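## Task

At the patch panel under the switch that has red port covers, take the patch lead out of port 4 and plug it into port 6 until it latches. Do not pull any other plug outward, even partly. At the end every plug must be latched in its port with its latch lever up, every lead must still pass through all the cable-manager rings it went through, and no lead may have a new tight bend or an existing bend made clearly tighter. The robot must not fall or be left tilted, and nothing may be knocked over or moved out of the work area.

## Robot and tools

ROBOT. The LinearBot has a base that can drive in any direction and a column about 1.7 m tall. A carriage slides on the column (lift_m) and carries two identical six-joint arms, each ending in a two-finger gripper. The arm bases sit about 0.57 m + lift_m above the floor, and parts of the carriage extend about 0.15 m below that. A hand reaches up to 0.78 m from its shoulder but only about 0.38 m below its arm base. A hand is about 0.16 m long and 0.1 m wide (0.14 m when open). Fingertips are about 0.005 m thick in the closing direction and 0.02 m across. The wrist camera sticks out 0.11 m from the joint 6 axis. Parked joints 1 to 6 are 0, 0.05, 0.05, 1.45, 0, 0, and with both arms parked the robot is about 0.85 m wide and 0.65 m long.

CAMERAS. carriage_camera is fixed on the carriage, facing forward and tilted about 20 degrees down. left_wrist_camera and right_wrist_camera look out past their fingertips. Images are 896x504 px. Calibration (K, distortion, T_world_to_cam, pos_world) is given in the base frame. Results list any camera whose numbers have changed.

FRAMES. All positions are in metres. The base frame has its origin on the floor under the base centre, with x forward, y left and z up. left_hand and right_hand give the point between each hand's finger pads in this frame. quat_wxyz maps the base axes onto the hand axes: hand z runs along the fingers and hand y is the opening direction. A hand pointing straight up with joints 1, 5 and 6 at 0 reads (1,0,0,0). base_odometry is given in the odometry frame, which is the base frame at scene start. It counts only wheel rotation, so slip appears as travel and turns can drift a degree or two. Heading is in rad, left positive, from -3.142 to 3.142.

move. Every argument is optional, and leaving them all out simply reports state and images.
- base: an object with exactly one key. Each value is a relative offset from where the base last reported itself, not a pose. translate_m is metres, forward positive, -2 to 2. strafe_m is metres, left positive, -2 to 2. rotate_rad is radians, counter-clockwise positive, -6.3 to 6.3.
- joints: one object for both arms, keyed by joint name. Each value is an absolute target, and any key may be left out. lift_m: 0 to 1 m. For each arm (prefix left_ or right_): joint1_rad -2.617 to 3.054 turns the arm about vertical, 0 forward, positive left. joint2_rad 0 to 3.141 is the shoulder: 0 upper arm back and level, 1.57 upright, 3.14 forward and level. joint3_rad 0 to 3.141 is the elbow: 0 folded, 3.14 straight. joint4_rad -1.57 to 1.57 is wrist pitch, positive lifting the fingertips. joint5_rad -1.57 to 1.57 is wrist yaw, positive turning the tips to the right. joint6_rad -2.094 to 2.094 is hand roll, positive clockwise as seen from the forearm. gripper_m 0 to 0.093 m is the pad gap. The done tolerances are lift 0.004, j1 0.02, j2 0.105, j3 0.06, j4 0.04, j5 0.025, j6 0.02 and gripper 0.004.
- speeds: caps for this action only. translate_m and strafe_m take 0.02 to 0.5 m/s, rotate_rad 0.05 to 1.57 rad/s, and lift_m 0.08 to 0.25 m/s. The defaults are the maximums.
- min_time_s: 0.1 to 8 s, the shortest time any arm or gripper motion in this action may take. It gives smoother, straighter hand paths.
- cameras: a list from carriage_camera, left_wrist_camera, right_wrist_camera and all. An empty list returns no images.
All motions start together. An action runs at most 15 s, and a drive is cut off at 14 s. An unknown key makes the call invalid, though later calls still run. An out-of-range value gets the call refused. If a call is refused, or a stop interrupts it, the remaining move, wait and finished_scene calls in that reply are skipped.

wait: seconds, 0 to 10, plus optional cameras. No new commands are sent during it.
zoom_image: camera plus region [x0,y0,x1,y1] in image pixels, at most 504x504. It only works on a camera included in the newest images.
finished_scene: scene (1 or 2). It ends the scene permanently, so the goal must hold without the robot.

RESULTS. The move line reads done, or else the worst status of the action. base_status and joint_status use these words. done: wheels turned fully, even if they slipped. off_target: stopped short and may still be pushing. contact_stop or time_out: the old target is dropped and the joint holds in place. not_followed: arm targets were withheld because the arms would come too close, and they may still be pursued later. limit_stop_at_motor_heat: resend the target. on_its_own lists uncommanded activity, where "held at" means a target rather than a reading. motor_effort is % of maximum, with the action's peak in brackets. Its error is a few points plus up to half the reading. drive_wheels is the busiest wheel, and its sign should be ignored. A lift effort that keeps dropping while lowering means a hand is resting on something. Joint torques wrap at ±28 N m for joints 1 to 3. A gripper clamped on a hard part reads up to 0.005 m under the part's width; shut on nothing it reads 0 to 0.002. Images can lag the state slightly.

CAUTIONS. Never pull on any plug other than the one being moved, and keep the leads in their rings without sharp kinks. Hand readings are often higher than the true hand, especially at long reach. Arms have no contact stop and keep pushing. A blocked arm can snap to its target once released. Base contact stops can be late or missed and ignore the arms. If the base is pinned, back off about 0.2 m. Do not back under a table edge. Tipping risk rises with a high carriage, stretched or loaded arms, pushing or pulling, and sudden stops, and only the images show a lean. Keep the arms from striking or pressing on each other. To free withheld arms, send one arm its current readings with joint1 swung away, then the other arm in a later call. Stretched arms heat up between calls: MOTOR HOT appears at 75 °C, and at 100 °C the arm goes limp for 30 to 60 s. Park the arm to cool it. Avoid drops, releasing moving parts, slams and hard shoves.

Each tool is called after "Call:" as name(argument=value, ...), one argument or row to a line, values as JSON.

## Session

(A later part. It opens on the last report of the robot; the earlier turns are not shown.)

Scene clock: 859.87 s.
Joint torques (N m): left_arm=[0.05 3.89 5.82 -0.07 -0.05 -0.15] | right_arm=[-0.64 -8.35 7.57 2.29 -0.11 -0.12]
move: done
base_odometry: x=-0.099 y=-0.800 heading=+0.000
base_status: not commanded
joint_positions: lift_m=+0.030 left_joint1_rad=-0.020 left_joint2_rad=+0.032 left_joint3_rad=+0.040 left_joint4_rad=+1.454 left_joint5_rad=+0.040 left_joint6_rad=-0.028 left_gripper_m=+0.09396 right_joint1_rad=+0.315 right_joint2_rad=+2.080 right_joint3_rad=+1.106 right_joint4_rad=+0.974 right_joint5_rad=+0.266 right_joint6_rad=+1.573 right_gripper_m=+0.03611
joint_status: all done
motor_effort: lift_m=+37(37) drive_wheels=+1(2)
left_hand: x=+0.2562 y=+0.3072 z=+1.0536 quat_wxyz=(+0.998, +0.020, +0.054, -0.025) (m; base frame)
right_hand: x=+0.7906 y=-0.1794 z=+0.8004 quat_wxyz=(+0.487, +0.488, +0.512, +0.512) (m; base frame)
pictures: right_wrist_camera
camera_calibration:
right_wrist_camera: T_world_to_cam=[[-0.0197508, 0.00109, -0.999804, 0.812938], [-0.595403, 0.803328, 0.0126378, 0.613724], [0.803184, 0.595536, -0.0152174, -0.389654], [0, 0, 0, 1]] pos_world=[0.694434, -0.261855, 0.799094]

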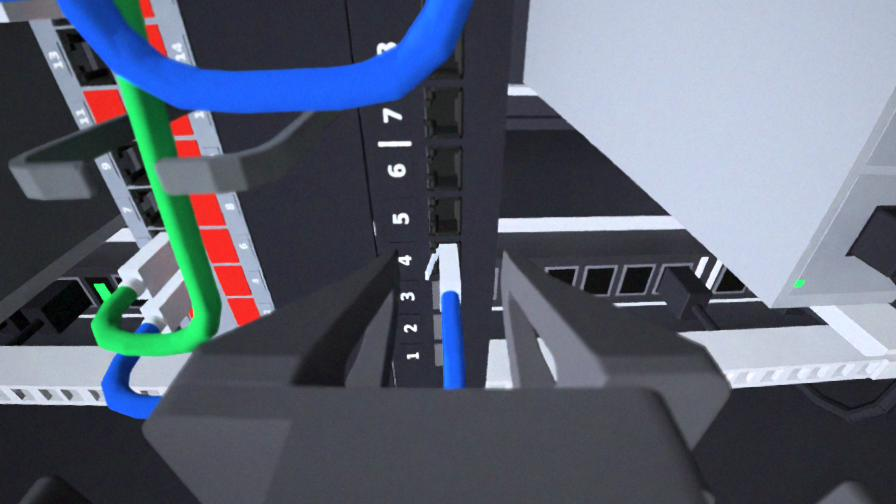

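Call:
move(
  joints={"right_joint1_rad": 0.3049, "right_joint2_rad": 2.1193, "right_joint3_rad": 1.1671, "right_joint4_rad": 0.9434, "right_joint5_rad": 0.2515, "right_joint6_rad": 1.581, "right_gripper_m": 0.036},
  min_time_s=1.5,
  cameras=["right_wrist_camera"],
)

Call:
zoom_image(
  camera="right_wrist_camera",
  region=[370, 170, 530, 330],
)

Scene clock: 892.83 s.
Joint torques (N m): left_arm=[0.02 3.93 5.83 -0.07 -0.04 -0.14] | right_arm=[-0.55 -8.34 7.8 2.27 -0.18 -0.13]
move: done
base_odometry: x=-0.099 y=-0.800 heading=+0.000
base_status: not commanded
joint_positions: lift_m=+0.030 left_joint1_rad=-0.020 left_joint2_rad=+0.032 left_joint3_rad=+0.040 left_joint4_rad=+1.454 left_joint5_rad=+0.040 left_joint6_rad=-0.028 left_gripper_m=+0.09396 right_joint1_rad=+0.309 right_joint2_rad=+2.100 right_joint3_rad=+1.142 right_joint4_rad=+0.955 right_joint5_rad=+0.264 right_joint6_rad=+1.574 right_gripper_m=+0.03610
joint_status: all done
motor_effort: lift_m=+37(37) drive_wheels=+0(2)
left_hand: x=+0.2562 y=+0.3072 z=+1.0536 quat_wxyz=(+0.998, +0.020, +0.054, -0.025) (m; base frame)
right_hand: x=+0.7983 y=-0.1797 z=+0.8002 quat_wxyz=(+0.487, +0.490, +0.511, +0.511) (m; base frame)
pictures: right_wrist_camera
camera_calibration:
right_wrist_camera: T_world_to_cam=[[-0.022326, 0.00109309, -0.99975, 0.814909], [-0.59322, 0.804916, 0.0141276, 0.615914], [0.80473, 0.593388, -0.0173221, -0.39562], [0, 0, 0, 1]] pos_world=[0.701934, -0.261894, 0.799151]

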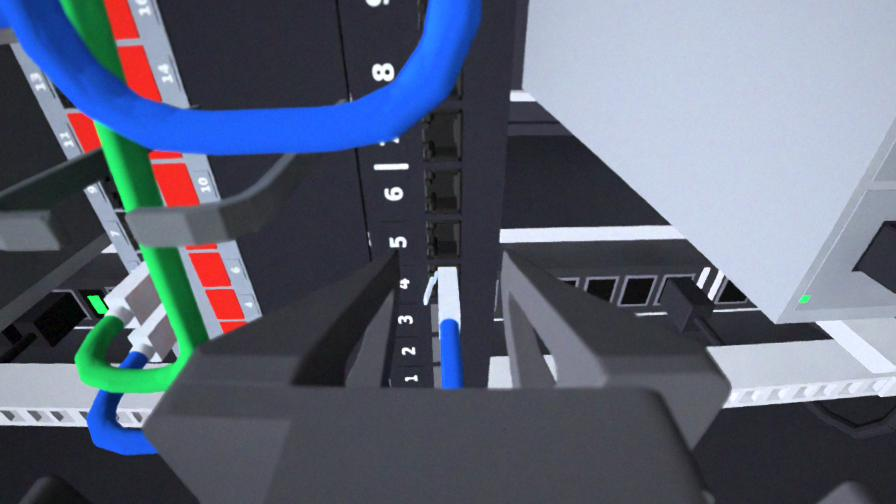

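Scaled by 3.150 from the camera's 896x504 image, which has a finer 1280x720 frame.

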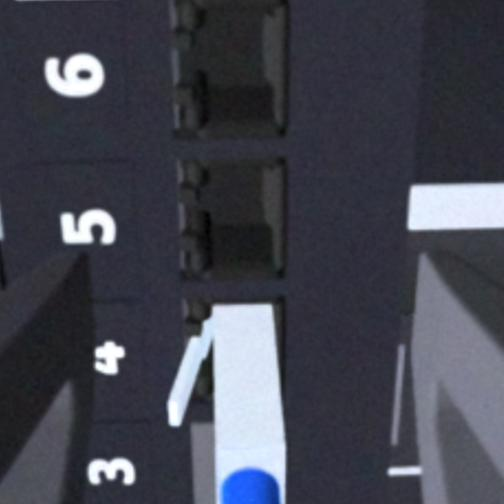

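Call:
move(
  cameras=["right_wrist_camera"],
)

Call:
zoom_image(
  camera="right_wrist_camera",
  region=[370, 170, 530, 330],
)

Scene clock: 935.80 s.
Joint torques (N m): left_arm=[0.03 3.92 5.85 -0.07 -0.04 -0.16] | right_arm=[-0.65 -8.34 8.05 2.26 -0.14 -0.18]
base_odometry: x=-0.099 y=-0.800 heading=+0.000
base_status: not commanded
joint_positions: lift_m=+0.030 left_joint1_rad=-0.020 left_joint2_rad=+0.032 left_joint3_rad=+0.040 left_joint4_rad=+1.454 left_joint5_rad=+0.040 left_joint6_rad=-0.028 left_gripper_m=+0.09396 right_joint1_rad=+0.309 right_joint2_rad=+2.100 right_joint3_rad=+1.142 right_joint4_rad=+0.954 right_joint5_rad=+0.264 right_joint6_rad=+1.574 right_gripper_m=+0.03610
joint_status: all done
motor_effort: lift_m=+37(37) drive_wheels=-1(2)
left_hand: x=+0.2562 y=+0.3072 z=+1.0536 quat_wxyz=(+0.998, +0.020, +0.054, -0.025) (m; base frame)
right_hand: x=+0.7983 y=-0.1797 z=+0.8001 quat_wxyz=(+0.487, +0.490, +0.512, +0.511) (m; base frame)
pictures: right_wrist_camera
camera_calibration:
right_wrist_camera: T_world_to_cam=[[-0.0227067, 0.00135802, -0.999741, 0.815162], [-0.593214, 0.804913, 0.0145668, 0.615558], [0.804724, 0.593391, -0.0174713, -0.395496], [0, 0, 0, 1]] pos_world=[0.701933, -0.261893, 0.799075]

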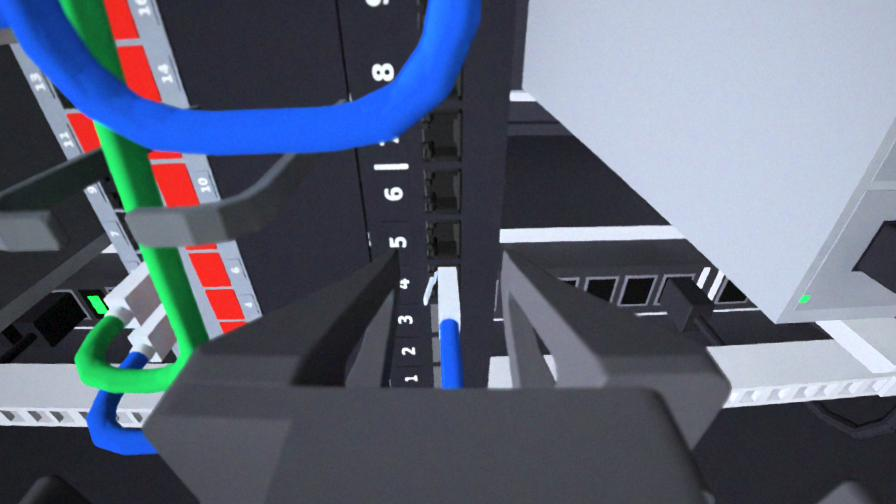

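Scaled by 3.150 from the camera's 896x504 image, which has a finer 1280x720 frame.

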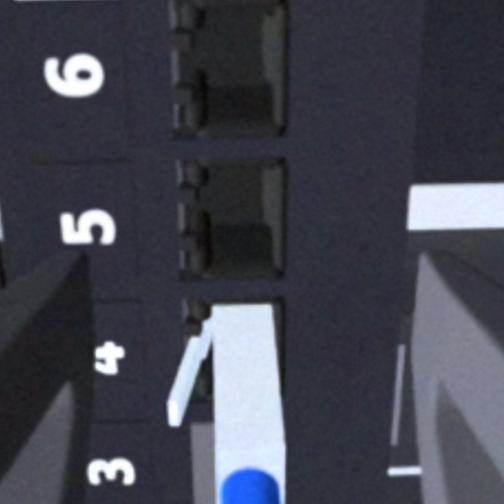

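Call:
move(
  joints={"right_joint1_rad": 0.3287, "right_joint2_rad": 2.1225, "right_joint3_rad": 1.1716, "right_joint4_rad": 0.9432, "right_joint5_rad": 0.2801, "right_joint6_rad": 1.581, "right_gripper_m": 0.036},
  min_time_s=1.5,
  cameras=["right_wrist_camera"],
)

Call:
zoom_image(
  camera="right_wrist_camera",
  region=[370, 170, 530, 330],
)

Scene clock: 956.63 s.
Joint torques (N m): left_arm=[0.03 3.92 5.81 -0.08 -0.05 -0.16] | right_arm=[1.17 -8.12 8.23 2.31 0.02 -0.17]
move: done
base_odometry: x=-0.099 y=-0.800 heading=+0.000
base_status: not commanded
joint_positions: lift_m=+0.030 left_joint1_rad=-0.020 left_joint2_rad=+0.032 left_joint3_rad=+0.040 left_joint4_rad=+1.454 left_joint5_rad=+0.040 left_joint6_rad=-0.028 left_gripper_m=+0.09396 right_joint1_rad=+0.314 right_joint2_rad=+2.100 right_joint3_rad=+1.143 right_joint4_rad=+0.952 right_joint5_rad=+0.283 right_joint6_rad=+1.577 right_gripper_m=+0.03610
joint_status: all done
motor_effort: lift_m=+37(37) drive_wheels=+0(2)
left_hand: x=+0.2562 y=+0.3072 z=+1.0536 quat_wxyz=(+0.998, +0.020, +0.054, -0.025) (m; base frame)
right_hand: x=+0.7980 y=-0.1803 z=+0.8001 quat_wxyz=(+0.490, +0.495, +0.508, +0.508) (m; base frame)
pictures: right_wrist_camera
camera_calibration:
right_wrist_camera: T_world_to_cam=[[-0.0238485, 0.00432147, -0.999706, 0.81652], [-0.581456, 0.813392, 0.017387, 0.605758], [0.813228, 0.5817, -0.0168854, -0.404246], [0, 0, 0, 1]] pos_world=[0.700439, -0.261097, 0.798922]

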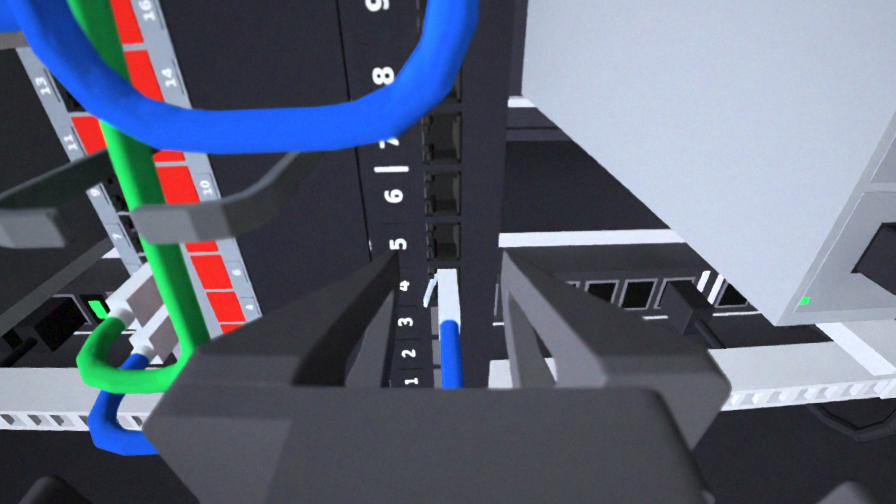

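Scaled by 3.150 from the camera's 896x504 image, which has a finer 1280x720 frame.

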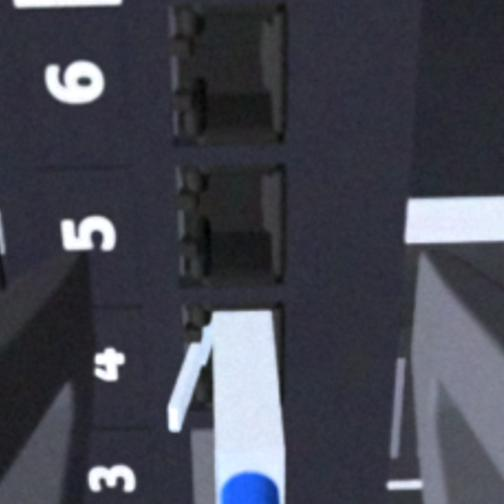

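Call:
move(
  joints={"right_joint1_rad": 0.332, "right_joint2_rad": 2.075, "right_joint3_rad": 1.104, "right_joint4_rad": 0.979, "right_joint5_rad": 0.2646, "right_joint6_rad": 1.578, "right_gripper_m": 0.036},
  min_time_s=1.0,
  cameras=["right_wrist_camera"],
)

Call:
zoom_image(
  camera="right_wrist_camera",
  region=[370, 150, 530, 310],
)

Scene clock: 980.70 s.
Joint torques (N m): left_arm=[0.02 3.9 5.87 -0.08 -0.05 -0.17] | right_arm=[0.68 -11.97 4.97 2.53 -0.14 -0.21]
move: done
base_odometry: x=-0.099 y=-0.800 heading=+0.000
base_status: not commanded
joint_positions: lift_m=+0.030 left_joint1_rad=-0.020 left_joint2_rad=+0.032 left_joint3_rad=+0.040 left_joint4_rad=+1.454 left_joint5_rad=+0.040 left_joint6_rad=-0.028 left_gripper_m=+0.09396 right_joint1_rad=+0.324 right_joint2_rad=+2.100 right_joint3_rad=+1.112 right_joint4_rad=+0.970 right_joint5_rad=+0.277 right_joint6_rad=+1.578 right_gripper_m=+0.03610
joint_status: all done
motor_effort: lift_m=+37(37) drive_wheels=+0(2)
left_hand: x=+0.2562 y=+0.3072 z=+1.0536 quat_wxyz=(+0.998, +0.020, +0.054, -0.025) (m; base frame)
right_hand: x=+0.7914 y=-0.1752 z=+0.7908 quat_wxyz=(+0.483, +0.493, +0.516, +0.507) (m; base frame)
pictures: right_wrist_camera
camera_calibration:
right_wrist_camera: T_world_to_cam=[[-0.0373141, -0.0001489, -0.999304, 0.816583], [-0.594145, 0.804055, 0.0220656, 0.602648], [0.803492, 0.594555, -0.0300911, -0.381651], [0, 0, 0, 1]] pos_world=[0.695185, -0.257529, 0.791232]

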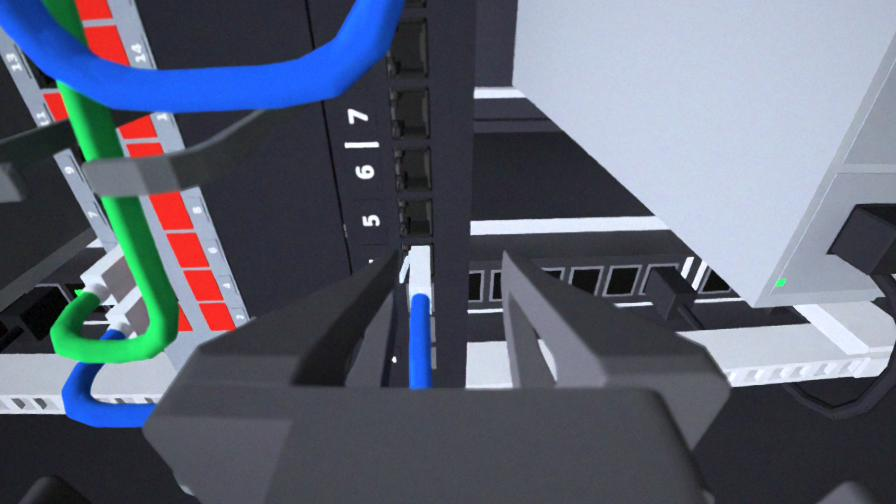

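Scaled by 3.150 from the camera's 896x504 image, which has a finer 1280x720 frame.

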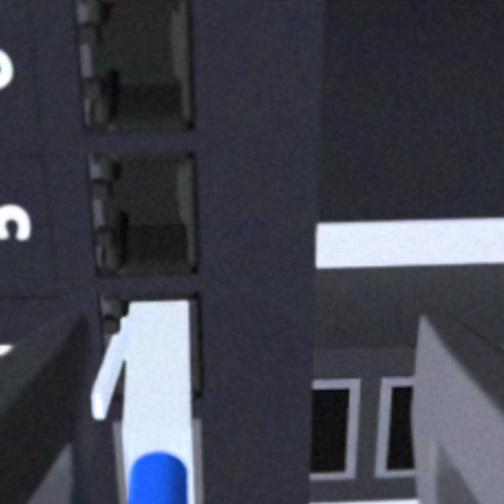

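Call:
move(
  joints={"right_joint1_rad": 0.332, "right_joint2_rad": 2.068, "right_joint3_rad": 1.145, "right_joint4_rad": 0.956, "right_joint5_rad": 0.2646, "right_joint6_rad": 1.578, "right_gripper_m": 0.036},
  min_time_s=1.0,
  cameras=["right_wrist_camera"],
)

Call:
zoom_image(
  camera="right_wrist_camera",
  region=[370, 150, 530, 310],
)

Scene clock: 993.90 s.
Joint torques (N m): left_arm=[0.03 3.92 5.87 -0.09 -0.06 -0.16] | right_arm=[0.51 -12.75 8.2 2.23 -0.14 -0.22]
move: done
base_odometry: x=-0.099 y=-0.800 heading=+0.000
base_status: not commanded
joint_positions: lift_m=+0.030 left_joint1_rad=-0.020 left_joint2_rad=+0.032 left_joint3_rad=+0.040 left_joint4_rad=+1.454 left_joint5_rad=+0.040 left_joint6_rad=-0.028 left_gripper_m=+0.09396 right_joint1_rad=+0.324 right_joint2_rad=+2.100 right_joint3_rad=+1.114 right_joint4_rad=+0.967 right_joint5_rad=+0.277 right_joint6_rad=+1.578 right_gripper_m=+0.03610
joint_status: all done
motor_effort: lift_m=+37(37) drive_wheels=-2(2)
left_hand: x=+0.2562 y=+0.3072 z=+1.0536 quat_wxyz=(+0.998, +0.020, +0.054, -0.025) (m; base frame)
right_hand: x=+0.7919 y=-0.1750 z=+0.7912 quat_wxyz=(+0.483, +0.493, +0.516, +0.507) (m; base frame)
pictures: right_wrist_camera
camera_calibration:
right_wrist_camera: T_world_to_cam=[[-0.0376777, -0.000277802, -0.99929, 0.817256], [-0.594444, 0.803831, 0.0221897, 0.602824], [0.803254, 0.594857, -0.0304516, -0.381583], [0, 0, 0, 1]] pos_world=[0.695645, -0.257354, 0.791679]

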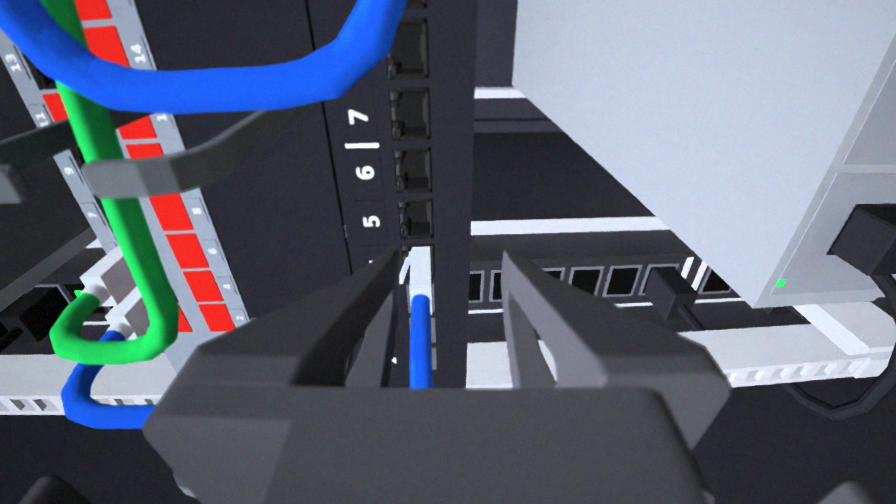

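Scaled by 3.150 from the camera's 896x504 image, which has a finer 1280x720 frame.

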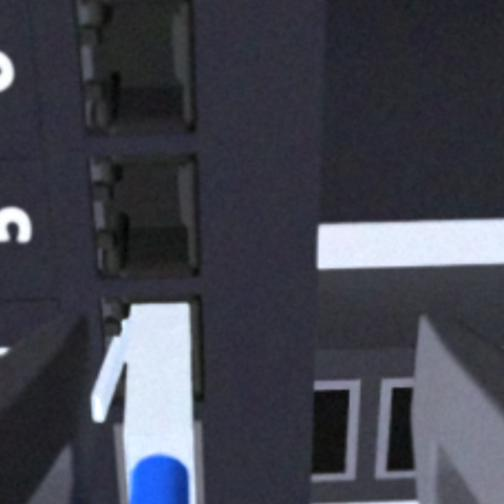

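Call:
move(
  cameras=["right_wrist_camera"],
)

Scene clock: 1030.50 s.
Joint torques (N m): left_arm=[-0.02 3.89 5.87 -0.09 -0.04 -0.16] | right_arm=[0.4 -12.57 8.06 2.26 -0.13 -0.18]
base_odometry: x=-0.099 y=-0.800 heading=+0.000
base_status: not commanded
joint_positions: lift_m=+0.030 left_joint1_rad=-0.020 left_joint2_rad=+0.032 left_joint3_rad=+0.040 left_joint4_rad=+1.454 left_joint5_rad=+0.040 left_joint6_rad=-0.028 left_gripper_m=+0.09396 right_joint1_rad=+0.324 right_joint2_rad=+2.100 right_joint3_rad=+1.114 right_joint4_rad=+0.967 right_joint5_rad=+0.277 right_joint6_rad=+1.578 right_gripper_m=+0.03610
joint_status: all done
motor_effort: lift_m=+37(37) drive_wheels=+0(2)
left_hand: x=+0.2562 y=+0.3072 z=+1.0536 quat_wxyz=(+0.998, +0.020, +0.054, -0.025) (m; base frame)
right_hand: x=+0.7919 y=-0.1750 z=+0.7912 quat_wxyz=(+0.483, +0.493, +0.516, +0.507) (m; base frame)
pictures: right_wrist_camera
camera_calibration:
right_wrist_camera: T_world_to_cam=[[-0.0376777, -0.000277802, -0.99929, 0.817256], [-0.594444, 0.803831, 0.0221897, 0.602824], [0.803254, 0.594857, -0.0304516, -0.381583], [0, 0, 0, 1]] pos_world=[0.695645, -0.257354, 0.791679]

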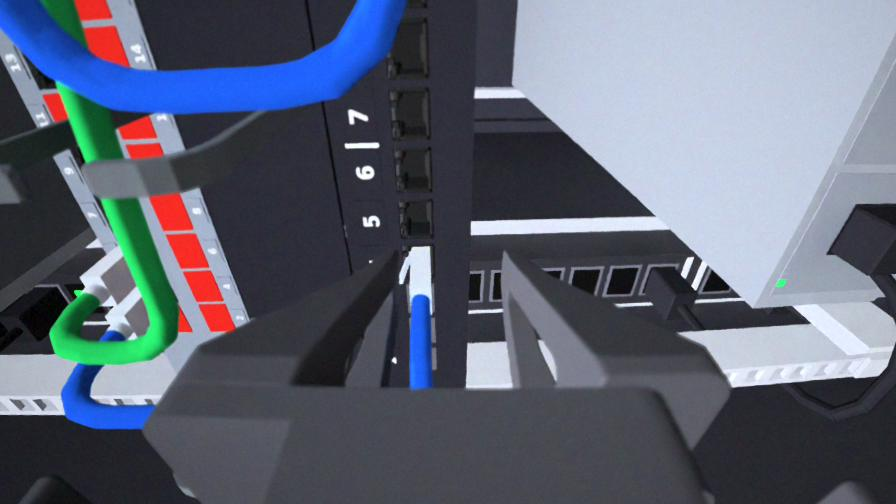

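Call:
move(
  joints={"lift_m": 0.0405},
  speeds={"lift_m": 0.08},
  cameras=["right_wrist_camera"],
)

Call:
zoom_image(
  camera="right_wrist_camera",
  region=[330, 180, 550, 400],
)

Scene clock: 1050.83 s.
Joint torques (N m): left_arm=[0.02 3.84 5.83 -0.09 -0.04 -0.16] | right_arm=[0.53 -12.59 8.18 2.83 -0.14 -0.21]
move: done
base_odometry: x=-0.099 y=-0.800 heading=+0.000
base_status: not commanded
joint_positions: lift_m=+0.040 left_joint1_rad=-0.020 left_joint2_rad=+0.032 left_joint3_rad=+0.040 left_joint4_rad=+1.454 left_joint5_rad=+0.040 left_joint6_rad=-0.028 left_gripper_m=+0.09396 right_joint1_rad=+0.324 right_joint2_rad=+2.100 right_joint3_rad=+1.114 right_joint4_rad=+0.920 right_joint5_rad=+0.280 right_joint6_rad=+1.578 right_gripper_m=+0.03606
joint_status: all done
motor_effort: lift_m=+44(51) drive_wheels=-1(3)
left_hand: x=+0.2562 y=+0.3072 z=+1.0635 quat_wxyz=(+0.998, +0.020, +0.054, -0.025) (m; base frame)
right_hand: x=+0.7914 y=-0.1758 z=+0.7900 quat_wxyz=(+0.476, +0.501, +0.529, +0.492) (m; base frame)
pictures: right_wrist_camera
camera_calibration:
right_wrist_camera: T_world_to_cam=[[-0.0816879, -0.0149979, -0.996545, 0.846092], [-0.590086, 0.806527, 0.0362319, 0.589184], [0.803197, 0.591007, -0.0747335, -0.346457], [0, 0, 0, 1]] pos_world=[0.695058, -0.257744, 0.79593]

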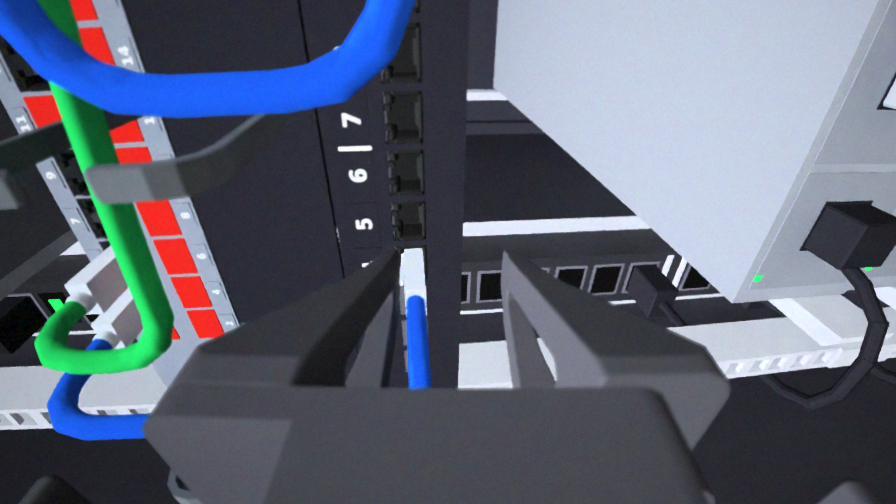

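Scaled by 2.291 from the camera's 896x504 image, which has a finer 1280x720 frame.

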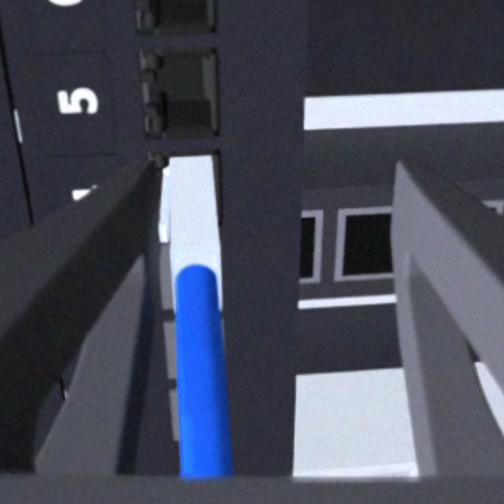

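Call:
move(
  joints={"lift_m": 0.030},
  speeds={"lift_m": 0.08},
  cameras=["carriage_camera", "right_wrist_camera"],
)

Call:
zoom_image(
  camera="carriage_camera",
  region=[440, 330, 640, 504],
)

Scene clock: 1118.00 s.
Joint torques (N m): left_arm=[0.02 3.95 5.82 -0.09 -0.06 -0.16] | right_arm=[0.42 -12.71 7.8 2.61 -0.17 -0.24]
move: done
base_odometry: x=-0.099 y=-0.800 heading=+0.000
base_status: not commanded
joint_positions: lift_m=+0.030 left_joint1_rad=-0.020 left_joint2_rad=+0.032 left_joint3_rad=+0.040 left_joint4_rad=+1.454 left_joint5_rad=+0.040 left_joint6_rad=-0.028 left_gripper_m=+0.09396 right_joint1_rad=+0.324 right_joint2_rad=+2.099 right_joint3_rad=+1.121 right_joint4_rad=+0.943 right_joint5_rad=+0.280 right_joint6_rad=+1.578 right_gripper_m=+0.03606
joint_status: all done
motor_effort: lift_m=+36(37) drive_wheels=+0(2)
left_hand: x=+0.2562 y=+0.3072 z=+1.0537 quat_wxyz=(+0.998, +0.020, +0.054, -0.025) (m; base frame)
right_hand: x=+0.7928 y=-0.1752 z=+0.7894 quat_wxyz=(+0.481, +0.496, +0.520, +0.502) (m; base frame)
pictures: carriage_camera, right_wrist_camera
camera_calibration:
carriage_camera: T_world_to_cam=[[-0.0315153, -0.999315, -0.0193989, 0.0228959], [-0.335878, 0.0288684, -0.941463, 1.03661], [0.941378, -0.0231548, -0.336558, 0.205831], [0, 0, 0, 1]] pos_world=[0.15513, -0.00227894, 1.04564]
right_wrist_camera: T_world_to_cam=[[-0.0521095, -0.00507302, -0.998628, 0.82557], [-0.591635, 0.805761, 0.0267789, 0.598091], [0.80452, 0.592219, -0.0449892, -0.372272], [0, 0, 0, 1]] pos_world=[0.696372, -0.257264, 0.791673]

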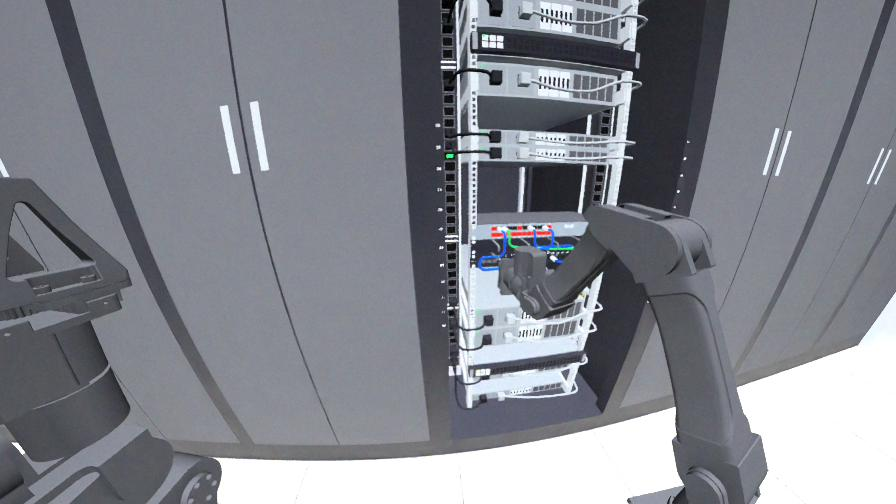

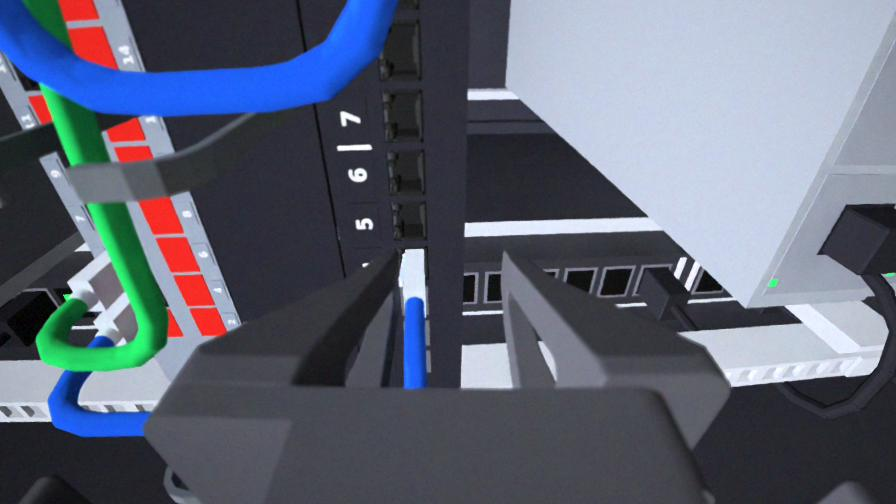

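Scaled by 2.520 from the camera's 896x504 image, which has a finer 1280x720 frame.

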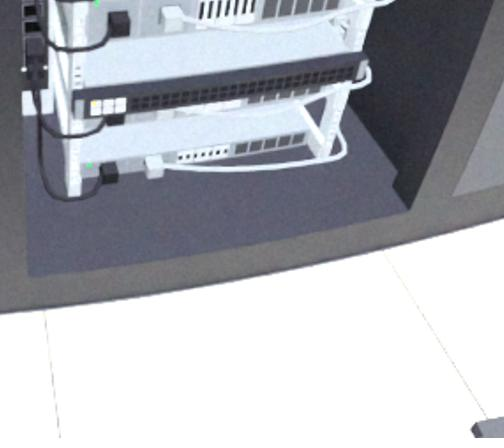

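Call:
zoom_image(
  camera="carriage_camera",
  region=[450, 210, 600, 320],
)

Scaled by 3.360 from the camera's 896x504 image, which has a finer 1280x720 frame.

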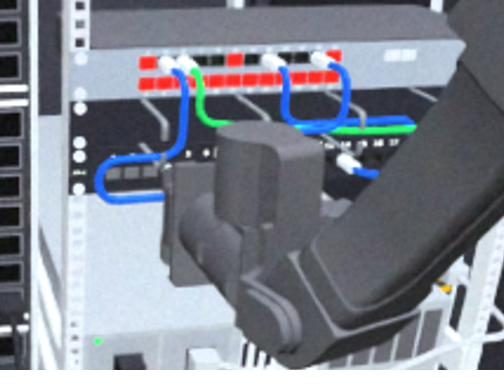

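Call:
zoom_image(
  camera="carriage_camera",
  region=[0, 160, 240, 440],
)

Call:
zoom_image(
  camera="right_wrist_camera",
  region=[130, 200, 480, 504],
)

Scaled by 1.800 from the camera's 896x504 image, which has a finer 1280x720 frame.

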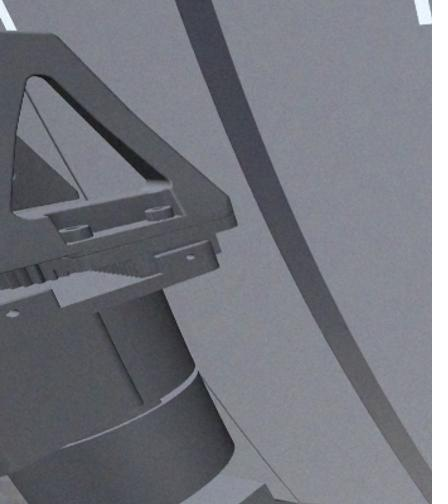

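Scaled by 1.440 from the camera's 896x504 image, which has a finer 1280x720 frame.

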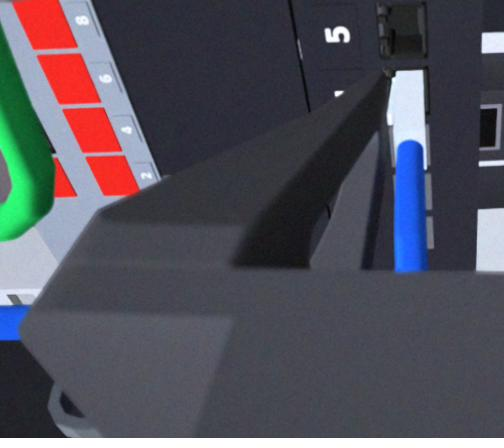

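Call:
move(
  base={"translate_m": -0.1},
  speeds={"translate_m": 0.05},
  cameras=["carriage_camera", "right_wrist_camera"],
)

Call:
zoom_image(
  camera="carriage_camera",
  region=[450, 200, 590, 300],
)

Scene clock: 1314.63 s.
Joint torques (N m): left_arm=[0.01 3.9 5.81 -0.09 -0.05 -0.15] | right_arm=[0.57 -12.6 7.23 2.54 -0.1 -0.24]
move: done
base_odometry: x=-0.199 y=-0.801 heading=+0.000
base_status: done
joint_positions: lift_m=+0.030 left_joint1_rad=-0.020 left_joint2_rad=+0.032 left_joint3_rad=+0.040 left_joint4_rad=+1.453 left_joint5_rad=+0.040 left_joint6_rad=-0.028 left_gripper_m=+0.09396 right_joint1_rad=+0.324 right_joint2_rad=+2.099 right_joint3_rad=+1.125 right_joint4_rad=+0.944 right_joint5_rad=+0.273 right_joint6_rad=+1.578 right_gripper_m=+0.03606
joint_status: not commanded
motor_effort: lift_m=+36(36) drive_wheels=-1(10)
left_hand: x=+0.2563 y=+0.3072 z=+1.0537 quat_wxyz=(+0.998, +0.020, +0.055, -0.025) (m; base frame)
right_hand: x=+0.7935 y=-0.1738 z=+0.7914 quat_wxyz=(+0.481, +0.494, +0.520, +0.505) (m; base frame)
pictures: carriage_camera, right_wrist_camera
camera_calibration:
carriage_camera: T_world_to_cam=[[-0.0315153, -0.999315, -0.0193989, 0.0228959], [-0.335878, 0.0288684, -0.941463, 1.03661], [0.941378, -0.0231548, -0.336558, 0.205831], [0, 0, 0, 1]] pos_world=[0.15513, -0.00227894, 1.04564]
right_wrist_camera: T_world_to_cam=[[-0.0470908, -0.00350138, -0.998884, 0.824155], [-0.596975, 0.80186, 0.0253327, 0.602039], [0.800877, 0.597502, -0.0398504, -0.373767], [0, 0, 0, 1]] pos_world=[0.697554, -0.256539, 0.79309]

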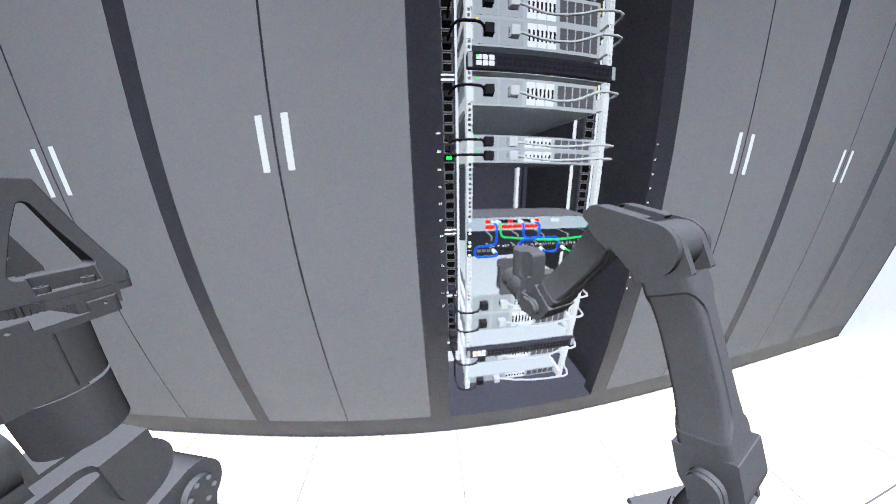

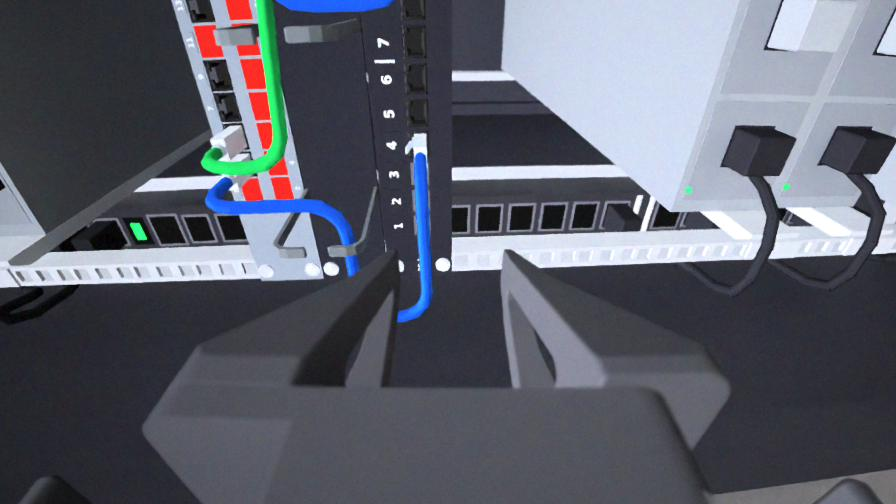

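Scaled by 3.600 from the camera's 896x504 image, which has a finer 1280x720 frame.

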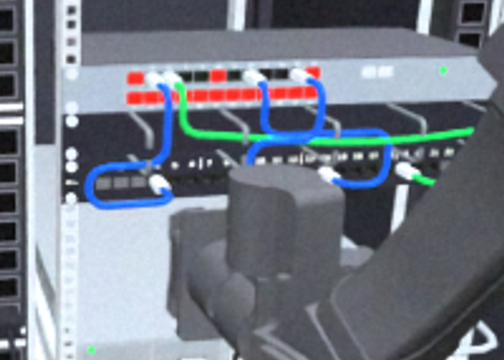

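Call:
zoom_image(
  camera="right_wrist_camera",
  region=[180, 0, 460, 160],
)

Call:
zoom_image(
  camera="right_wrist_camera",
  region=[240, 120, 460, 340],
)

Scaled by 1.800 from the camera's 896x504 image, which has a finer 1280x720 frame.

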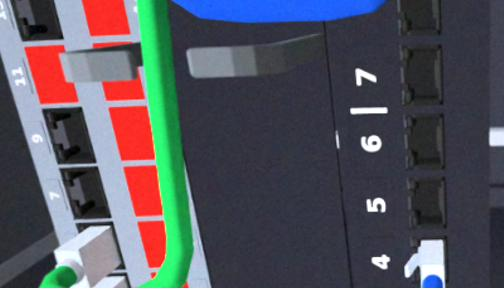

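Scaled by 2.291 from the camera's 896x504 image, which has a finer 1280x720 frame.

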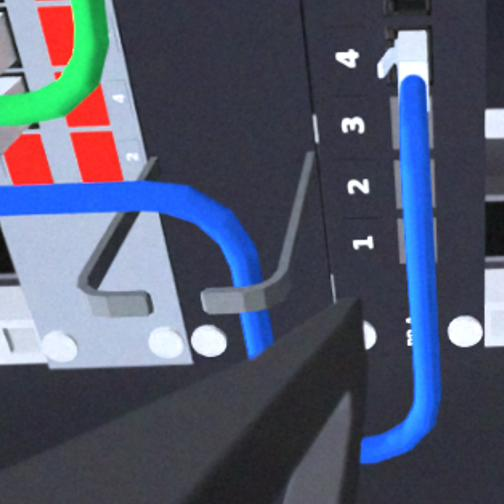

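Call:
move(
  joints={"lift_m": 0.0095, "right_joint4_rad": 1.082, "right_gripper_m": 0.022},
  min_time_s=1.0,
  cameras=["right_wrist_camera"],
)

Scene clock: 1468.73 s.
Joint torques (N m): left_arm=[0.05 3.9 5.83 -0.07 -0.04 -0.16] | right_arm=[0.7 -12.22 6.8 2.53 -0.12 -0.22]
move: done
base_odometry: x=-0.199 y=-0.801 heading=+0.000
base_status: not commanded
joint_positions: lift_m=+0.010 left_joint1_rad=-0.020 left_joint2_rad=+0.032 left_joint3_rad=+0.040 left_joint4_rad=+1.453 left_joint5_rad=+0.040 left_joint6_rad=-0.028 left_gripper_m=+0.09396 right_joint1_rad=+0.324 right_joint2_rad=+2.096 right_joint3_rad=+1.130 right_joint4_rad=+1.064 right_joint5_rad=+0.272 right_joint6_rad=+1.578 right_gripper_m=+0.02211
joint_status: all done
motor_effort: lift_m=+36(37) drive_wheels=-1(3)
left_hand: x=+0.2563 y=+0.3072 z=+1.0332 quat_wxyz=(+0.998, +0.020, +0.055, -0.025) (m; base frame)
right_hand: x=+0.7931 y=-0.1738 z=+0.8032 quat_wxyz=(+0.501, +0.472, +0.480, +0.545) (m; base frame)
pictures: right_wrist_camera
camera_calibration:
right_wrist_camera: T_world_to_cam=[[0.0735708, 0.0370208, -0.996603, 0.745371], [-0.598553, 0.800953, -0.0144331, 0.634491], [0.797698, 0.597581, 0.0810857, -0.467638], [0, 0, 0, 1]] pos_world=[0.697972, -0.25634, 0.789915]

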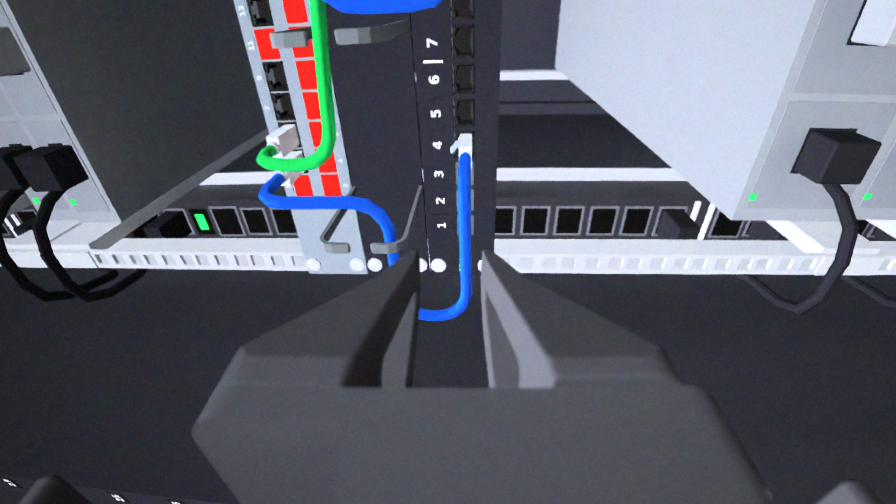

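Call:
zoom_image(
  camera="right_wrist_camera",
  region=[390, 80, 510, 210],
)

Scaled by 3.877 from the camera's 896x504 image, which has a finer 1280x720 frame.

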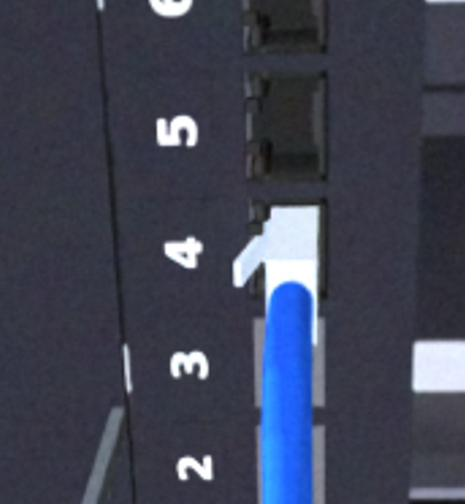

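Call:
move(
  base={"strafe_m": -0.006},
  joints={"lift_m": 0.008},
  speeds={"strafe_m": 0.03, "lift_m": 0.08},
  cameras=[],
)

Call:
move(
  base={"translate_m": 0.075},
  speeds={"translate_m": 0.05},
  cameras=["right_wrist_camera", "carriage_camera"],
)

Call:
zoom_image(
  camera="right_wrist_camera",
  region=[350, 140, 550, 340],
)

Scene clock: 1541.67 s.
Joint torques (N m): left_arm=[0.05 3.93 5.87 -0.07 -0.06 -0.15] | right_arm=[0.31 -12.34 6.98 2.53 -0.12 -0.22]
move: done
base_odometry: x=-0.199 y=-0.806 heading=+0.000
base_status: done
joint_positions: lift_m=+0.008 left_joint1_rad=-0.020 left_joint2_rad=+0.032 left_joint3_rad=+0.040 left_joint4_rad=+1.454 left_joint5_rad=+0.041 left_joint6_rad=-0.028 left_gripper_m=+0.09396 right_joint1_rad=+0.327 right_joint2_rad=+2.096 right_joint3_rad=+1.130 right_joint4_rad=+1.070 right_joint5_rad=+0.272 right_joint6_rad=+1.578 right_gripper_m=+0.02211
joint_status: all done
motor_effort: lift_m=+34(35) drive_wheels=+2(5)
left_hand: x=+0.2562 y=+0.3071 z=+1.0319 quat_wxyz=(+0.998, +0.020, +0.054, -0.025) (m; base frame)
right_hand: x=+0.7925 y=-0.1720 z=+0.8034 quat_wxyz=(+0.501, +0.470, +0.479, +0.548) (m; base frame)
pictures: none
No camera images: "cameras" was empty.

Scene clock: 1543.67 s.
Joint torques (N m): left_arm=[0.02 3.96 5.85 -0.08 -0.07 -0.16] | right_arm=[0.24 -12.11 6.74 2.5 -0.12 -0.21]
move: done
base_odometry: x=-0.125 y=-0.807 heading=-0.001
base_status: done
joint_positions: lift_m=+0.008 left_joint1_rad=-0.020 left_joint2_rad=+0.032 left_joint3_rad=+0.040 left_joint4_rad=+1.454 left_joint5_rad=+0.041 left_joint6_rad=-0.028 left_gripper_m=+0.09396 right_joint1_rad=+0.327 right_joint2_rad=+2.096 right_joint3_rad=+1.130 right_joint4_rad=+1.073 right_joint5_rad=+0.272 right_joint6_rad=+1.578 right_gripper_m=+0.02211
joint_status: not commanded
motor_effort: lift_m=+34(34) drive_wheels=+8(11)
left_hand: x=+0.2561 y=+0.3071 z=+1.0319 quat_wxyz=(+0.998, +0.020, +0.054, -0.025) (m; base frame)
right_hand: x=+0.7924 y=-0.1721 z=+0.8040 quat_wxyz=(+0.501, +0.469, +0.478, +0.548) (m; base frame)
pictures: carriage_camera, right_wrist_camera
camera_calibration:
carriage_camera: T_world_to_cam=[[-0.0315153, -0.999315, -0.0193989, 0.0224721], [-0.335878, 0.0288684, -0.941463, 1.01603], [0.941378, -0.0231548, -0.336558, 0.198477], [0, 0, 0, 1]] pos_world=[0.15513, -0.00227894, 1.02379]
right_wrist_camera: T_world_to_cam=[[0.0820923, 0.040169, -0.995815, 0.73938], [-0.60116, 0.798941, -0.0173304, 0.636791], [0.794901, 0.600066, 0.0897349, -0.472525], [0, 0, 0, 1]] pos_world=[0.697726, -0.254912, 0.789724]

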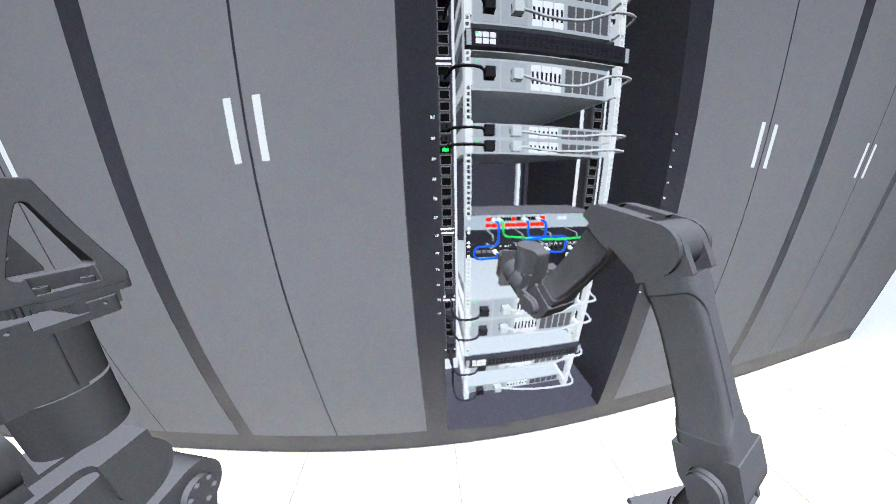

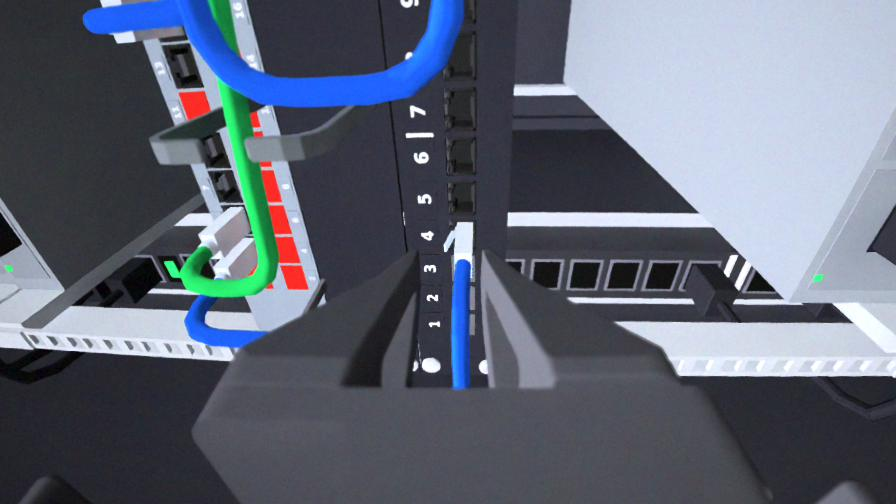

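Scaled by 2.520 from the camera's 896x504 image, which has a finer 1280x720 frame.

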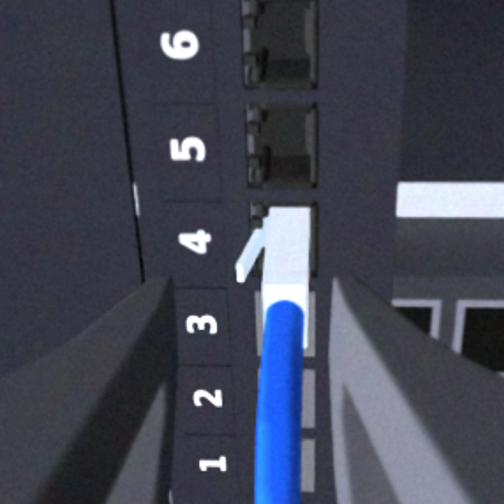

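Call:
move(
  base={"strafe_m": 0.003},
  joints={"lift_m": 0.0055},
  speeds={"strafe_m": 0.02, "lift_m": 0.08},
  cameras=[],
)

Call:
move(
  base={"translate_m": 0.018},
  speeds={"translate_m": 0.03},
  cameras=["right_wrist_camera"],
)

Call:
zoom_image(
  camera="right_wrist_camera",
  region=[350, 170, 550, 370],
)

Scene clock: 1607.63 s.
Joint torques (N m): left_arm=[0.12 3.89 5.85 -0.1 -0.06 -0.16] | right_arm=[0.13 -12.33 6.9 2.45 -0.11 -0.21]
move: done
base_odometry: x=-0.125 y=-0.804 heading=-0.002
base_status: done
joint_positions: lift_m=+0.006 left_joint1_rad=-0.020 left_joint2_rad=+0.032 left_joint3_rad=+0.040 left_joint4_rad=+1.455 left_joint5_rad=+0.041 left_joint6_rad=-0.028 left_gripper_m=+0.09396 right_joint1_rad=+0.328 right_joint2_rad=+2.096 right_joint3_rad=+1.131 right_joint4_rad=+1.074 right_joint5_rad=+0.271 right_joint6_rad=+1.578 right_gripper_m=+0.02211
joint_status: all done
motor_effort: lift_m=+35(36) drive_wheels=+8(11)
left_hand: x=+0.2559 y=+0.3070 z=+1.0293 quat_wxyz=(+0.998, +0.020, +0.054, -0.025) (m; base frame)
right_hand: x=+0.7924 y=-0.1713 z=+0.8020 quat_wxyz=(+0.501, +0.468, +0.478, +0.549) (m; base frame)
pictures: none
No camera images: "cameras" was empty.

Scene clock: 1608.70 s.
Joint torques (N m): left_arm=[-0.03 3.84 5.89 -0.1 -0.05 -0.16] | right_arm=[0.34 -12.04 6.86 2.44 -0.07 -0.19]
move: done
base_odometry: x=-0.107 y=-0.805 heading=-0.003
base_status: done
joint_positions: lift_m=+0.006 left_joint1_rad=-0.020 left_joint2_rad=+0.032 left_joint3_rad=+0.040 left_joint4_rad=+1.456 left_joint5_rad=+0.041 left_joint6_rad=-0.028 left_gripper_m=+0.09396 right_joint1_rad=+0.329 right_joint2_rad=+2.096 right_joint3_rad=+1.131 right_joint4_rad=+1.074 right_joint5_rad=+0.271 right_joint6_rad=+1.578 right_gripper_m=+0.02211
joint_status: not commanded
motor_effort: lift_m=+34(35) drive_wheels=-6(14)
left_hand: x=+0.2556 y=+0.3070 z=+1.0294 quat_wxyz=(+0.998, +0.020, +0.053, -0.025) (m; base frame)
right_hand: x=+0.7923 y=-0.1711 z=+0.8020 quat_wxyz=(+0.501, +0.468, +0.478, +0.549) (m; base frame)
pictures: right_wrist_camera
camera_calibration:
right_wrist_camera: T_world_to_cam=[[0.0834668, 0.0407773, -0.995676, 0.736227], [-0.602655, 0.797802, -0.0178467, 0.637315], [0.793625, 0.601539, 0.0911646, -0.472687], [0, 0, 0, 1]] pos_world=[0.697767, -0.254133, 0.78751]

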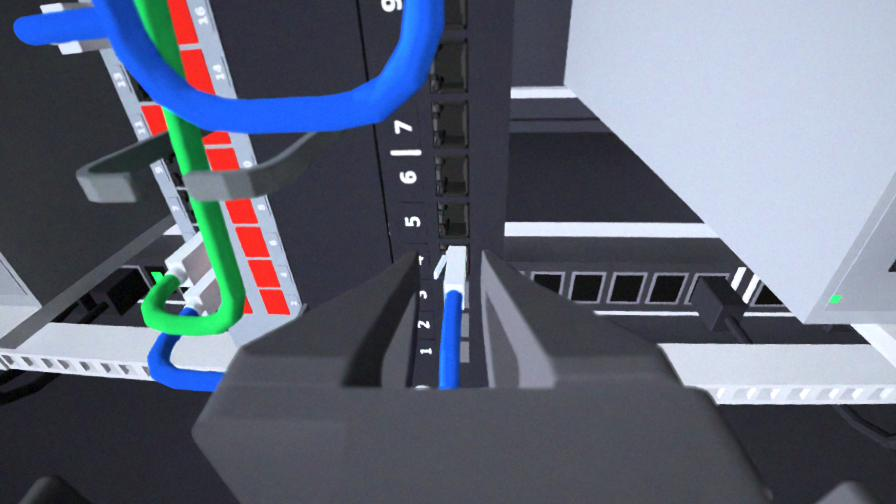

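Scaled by 2.520 from the camera's 896x504 image, which has a finer 1280x720 frame.

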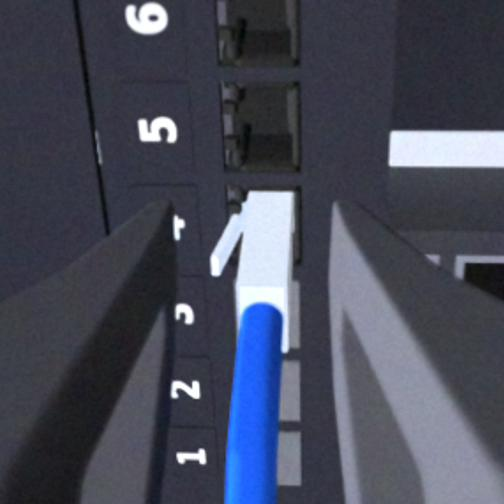

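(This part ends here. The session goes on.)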